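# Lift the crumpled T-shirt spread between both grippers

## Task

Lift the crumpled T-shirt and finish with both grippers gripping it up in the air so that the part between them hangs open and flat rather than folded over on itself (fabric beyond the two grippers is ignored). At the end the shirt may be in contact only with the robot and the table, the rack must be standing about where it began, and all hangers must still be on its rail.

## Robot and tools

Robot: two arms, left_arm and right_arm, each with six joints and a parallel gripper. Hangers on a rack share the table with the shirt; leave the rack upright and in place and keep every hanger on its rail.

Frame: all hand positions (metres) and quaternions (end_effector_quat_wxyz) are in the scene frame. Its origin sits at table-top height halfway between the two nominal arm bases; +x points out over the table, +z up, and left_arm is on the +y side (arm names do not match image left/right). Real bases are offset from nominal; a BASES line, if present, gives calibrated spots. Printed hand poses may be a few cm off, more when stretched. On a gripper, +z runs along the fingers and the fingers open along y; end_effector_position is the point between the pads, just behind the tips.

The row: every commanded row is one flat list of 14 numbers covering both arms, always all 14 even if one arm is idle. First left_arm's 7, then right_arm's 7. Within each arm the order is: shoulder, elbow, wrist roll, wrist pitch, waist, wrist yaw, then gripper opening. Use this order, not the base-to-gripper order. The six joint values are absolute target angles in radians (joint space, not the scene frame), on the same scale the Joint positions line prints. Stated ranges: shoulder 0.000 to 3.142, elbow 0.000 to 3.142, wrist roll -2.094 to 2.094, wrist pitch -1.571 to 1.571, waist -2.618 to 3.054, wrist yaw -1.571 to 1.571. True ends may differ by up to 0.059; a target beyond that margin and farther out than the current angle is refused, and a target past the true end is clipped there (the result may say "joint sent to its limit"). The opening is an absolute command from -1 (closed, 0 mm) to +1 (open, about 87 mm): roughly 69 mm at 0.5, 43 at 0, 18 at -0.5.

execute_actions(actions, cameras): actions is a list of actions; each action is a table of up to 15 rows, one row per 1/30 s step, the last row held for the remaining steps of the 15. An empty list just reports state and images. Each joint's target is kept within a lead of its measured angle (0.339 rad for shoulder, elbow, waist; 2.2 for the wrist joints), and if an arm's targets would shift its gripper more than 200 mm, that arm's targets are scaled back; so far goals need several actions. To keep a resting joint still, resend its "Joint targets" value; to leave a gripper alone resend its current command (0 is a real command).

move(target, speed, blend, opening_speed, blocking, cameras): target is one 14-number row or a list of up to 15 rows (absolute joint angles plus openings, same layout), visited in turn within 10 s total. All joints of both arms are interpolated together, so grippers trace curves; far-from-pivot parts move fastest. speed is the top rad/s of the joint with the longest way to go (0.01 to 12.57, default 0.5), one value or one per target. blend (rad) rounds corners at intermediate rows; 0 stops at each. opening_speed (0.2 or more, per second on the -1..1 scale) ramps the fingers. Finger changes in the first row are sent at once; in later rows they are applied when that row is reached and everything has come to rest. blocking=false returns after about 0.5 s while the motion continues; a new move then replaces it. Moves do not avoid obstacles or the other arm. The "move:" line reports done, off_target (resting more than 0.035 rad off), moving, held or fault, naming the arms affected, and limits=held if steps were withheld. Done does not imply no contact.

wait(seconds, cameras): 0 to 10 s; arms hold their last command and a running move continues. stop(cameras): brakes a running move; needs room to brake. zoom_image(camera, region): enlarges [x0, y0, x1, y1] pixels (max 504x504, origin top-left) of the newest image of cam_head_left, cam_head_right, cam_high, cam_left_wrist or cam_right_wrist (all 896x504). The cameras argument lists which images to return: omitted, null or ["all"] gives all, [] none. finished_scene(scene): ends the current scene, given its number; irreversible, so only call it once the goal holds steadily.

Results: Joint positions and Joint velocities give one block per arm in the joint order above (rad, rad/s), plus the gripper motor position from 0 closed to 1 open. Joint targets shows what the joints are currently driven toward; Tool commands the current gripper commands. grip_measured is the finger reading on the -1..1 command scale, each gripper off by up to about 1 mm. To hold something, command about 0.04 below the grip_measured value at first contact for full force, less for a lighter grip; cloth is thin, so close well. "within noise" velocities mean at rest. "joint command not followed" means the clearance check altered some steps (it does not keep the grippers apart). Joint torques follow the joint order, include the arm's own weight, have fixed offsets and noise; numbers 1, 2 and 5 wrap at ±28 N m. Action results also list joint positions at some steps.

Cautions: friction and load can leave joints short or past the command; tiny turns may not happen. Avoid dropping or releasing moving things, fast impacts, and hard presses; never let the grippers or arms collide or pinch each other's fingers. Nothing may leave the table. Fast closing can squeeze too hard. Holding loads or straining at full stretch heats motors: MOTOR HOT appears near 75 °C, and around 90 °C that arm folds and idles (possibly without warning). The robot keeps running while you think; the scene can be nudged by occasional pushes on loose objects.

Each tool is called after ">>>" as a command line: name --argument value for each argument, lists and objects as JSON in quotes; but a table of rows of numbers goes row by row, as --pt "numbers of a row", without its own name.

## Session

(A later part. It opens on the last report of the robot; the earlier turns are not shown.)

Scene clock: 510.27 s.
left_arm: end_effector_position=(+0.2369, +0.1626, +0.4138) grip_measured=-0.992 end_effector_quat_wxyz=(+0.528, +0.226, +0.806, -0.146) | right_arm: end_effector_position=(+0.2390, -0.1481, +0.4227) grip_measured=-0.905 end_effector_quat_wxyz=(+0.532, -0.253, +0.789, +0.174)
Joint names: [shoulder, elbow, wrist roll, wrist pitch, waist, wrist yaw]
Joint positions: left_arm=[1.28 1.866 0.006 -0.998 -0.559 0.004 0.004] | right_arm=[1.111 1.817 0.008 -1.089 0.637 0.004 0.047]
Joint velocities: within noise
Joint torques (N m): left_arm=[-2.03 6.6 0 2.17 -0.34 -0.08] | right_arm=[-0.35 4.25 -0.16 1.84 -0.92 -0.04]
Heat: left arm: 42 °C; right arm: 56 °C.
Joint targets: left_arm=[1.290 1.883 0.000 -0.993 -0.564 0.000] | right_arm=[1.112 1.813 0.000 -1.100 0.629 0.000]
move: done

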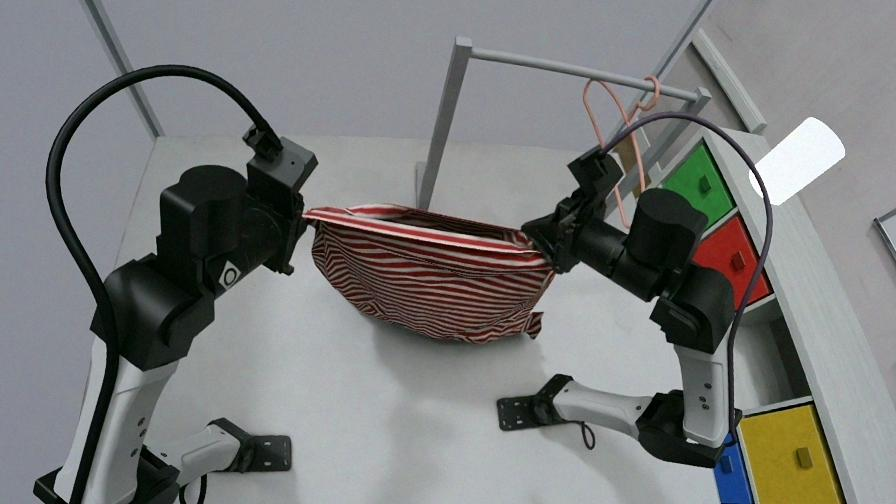

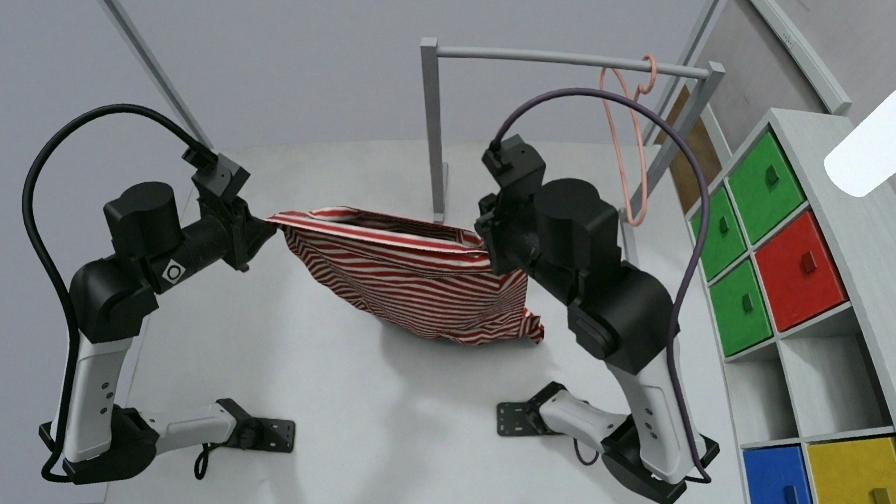

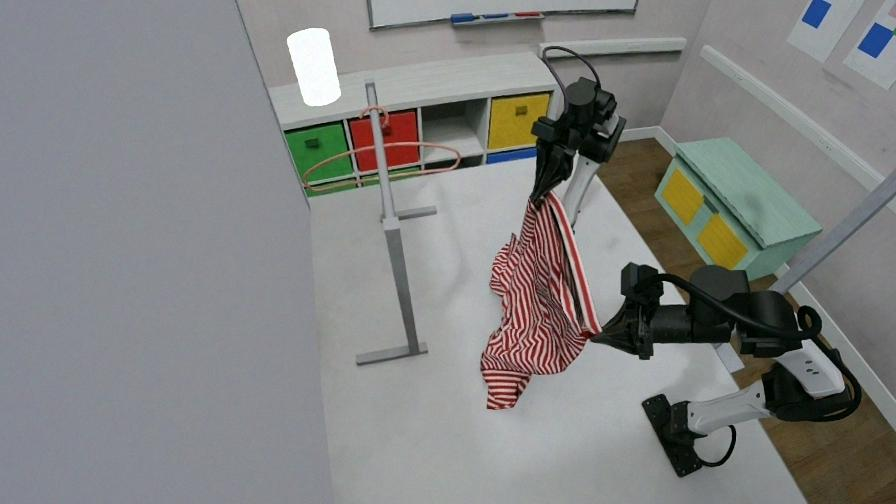

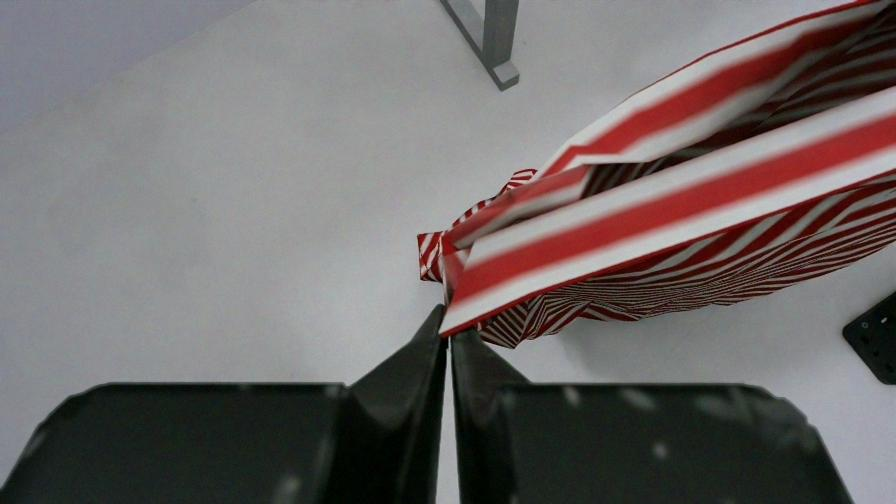

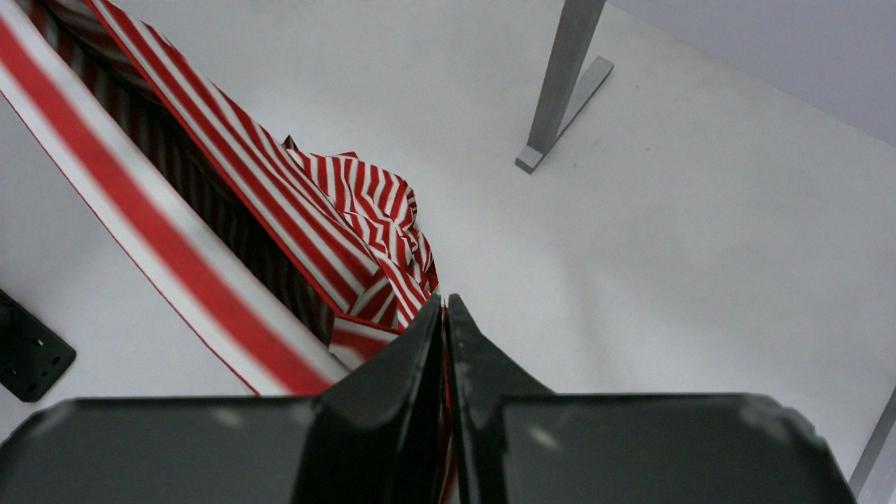

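>>> move --target '[1.357,2.156,0,-0.999,-0.547,0,-1,1.192,2.1,0,-1.108,0.607,0,-1]' --speed 0.25

Scene clock: 529.53 s.
left_arm: end_effector_position=(+0.2363, +0.1646, +0.4971) grip_measured=-0.992 end_effector_quat_wxyz=(+0.610, +0.208, +0.746, -0.167) | right_arm: end_effector_position=(+0.2404, -0.1541, +0.4958) grip_measured=-0.905 end_effector_quat_wxyz=(+0.602, -0.228, +0.741, +0.190)
Joint names: [shoulder, elbow, wrist roll, wrist pitch, waist, wrist yaw]
Joint positions: left_arm=[1.346 2.142 0.006 -0.998 -0.555 0.004 0.004] | right_arm=[1.189 2.085 0.008 -1.1 0.615 0.004 0.047]
Joint velocities: within noise
Joint torques (N m): left_arm=[-1.63 5.53 0 2.18 0.88 -0.08] | right_arm=[-0.2 4.92 -0.13 1.87 -1.03 -0.08]
Heat: left arm: 40 °C; right arm: 49 °C.
Joint targets: left_arm=[1.357 2.156 0.000 -0.999 -0.547 0.000] | right_arm=[1.192 2.100 0.000 -1.108 0.607 0.000]
move: done

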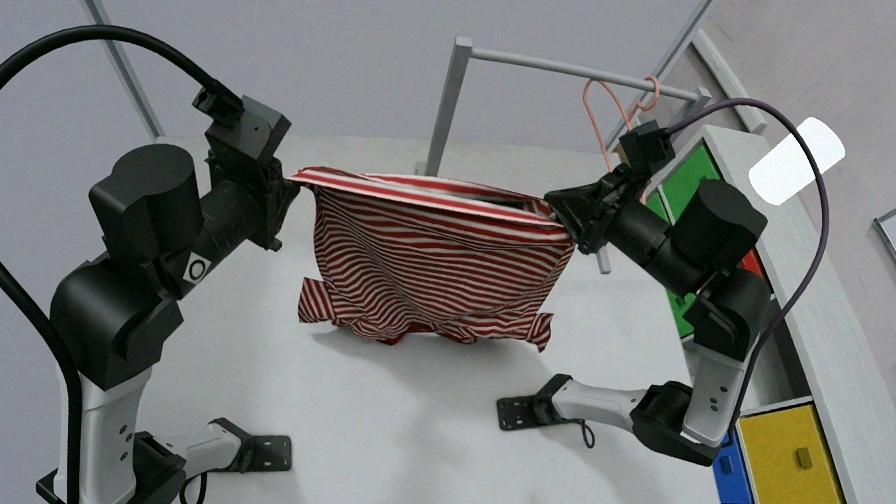

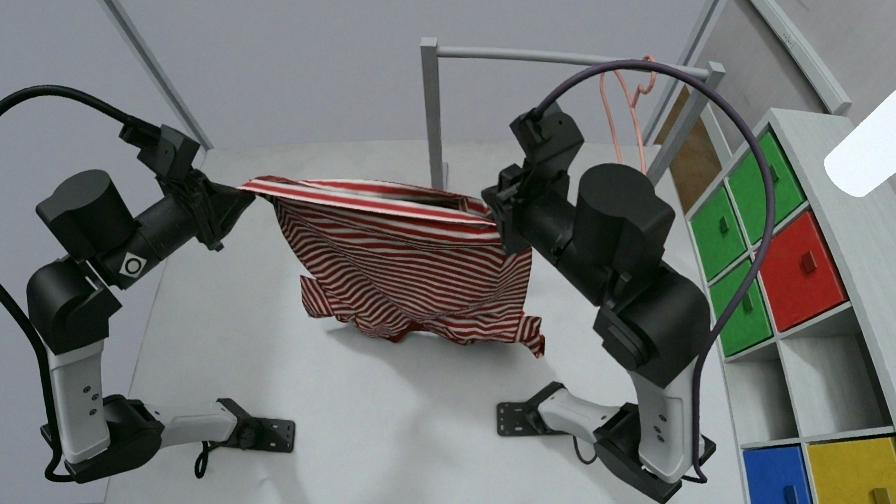

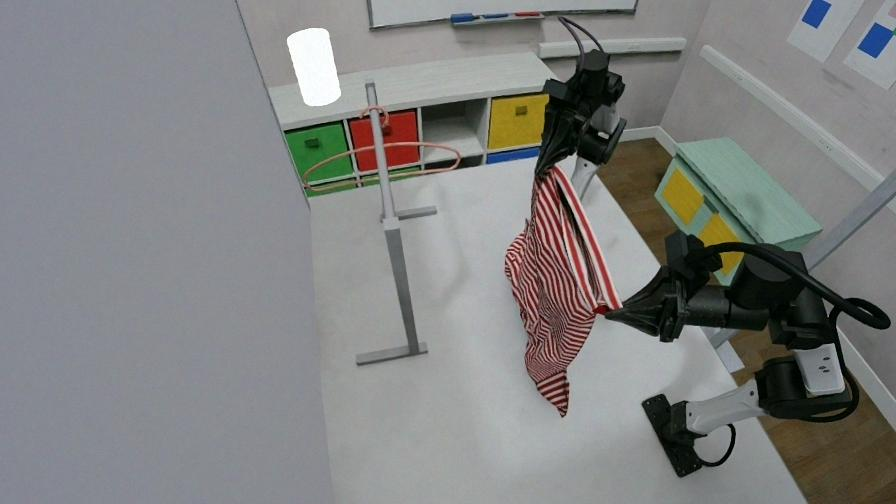

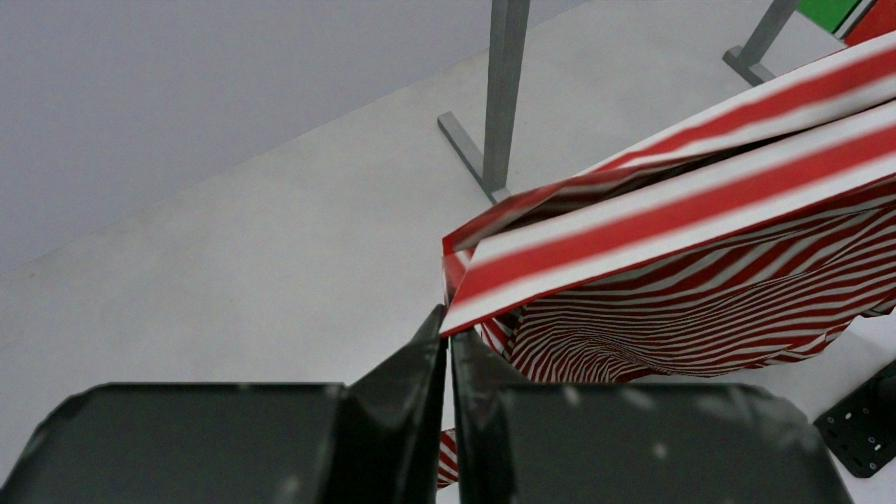

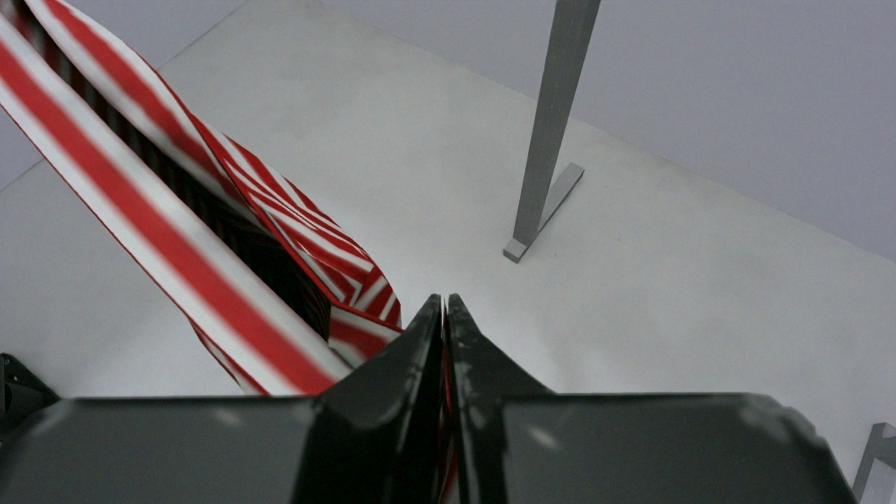

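>>> finished_scene --scene 1

The scene is finished: the task was done.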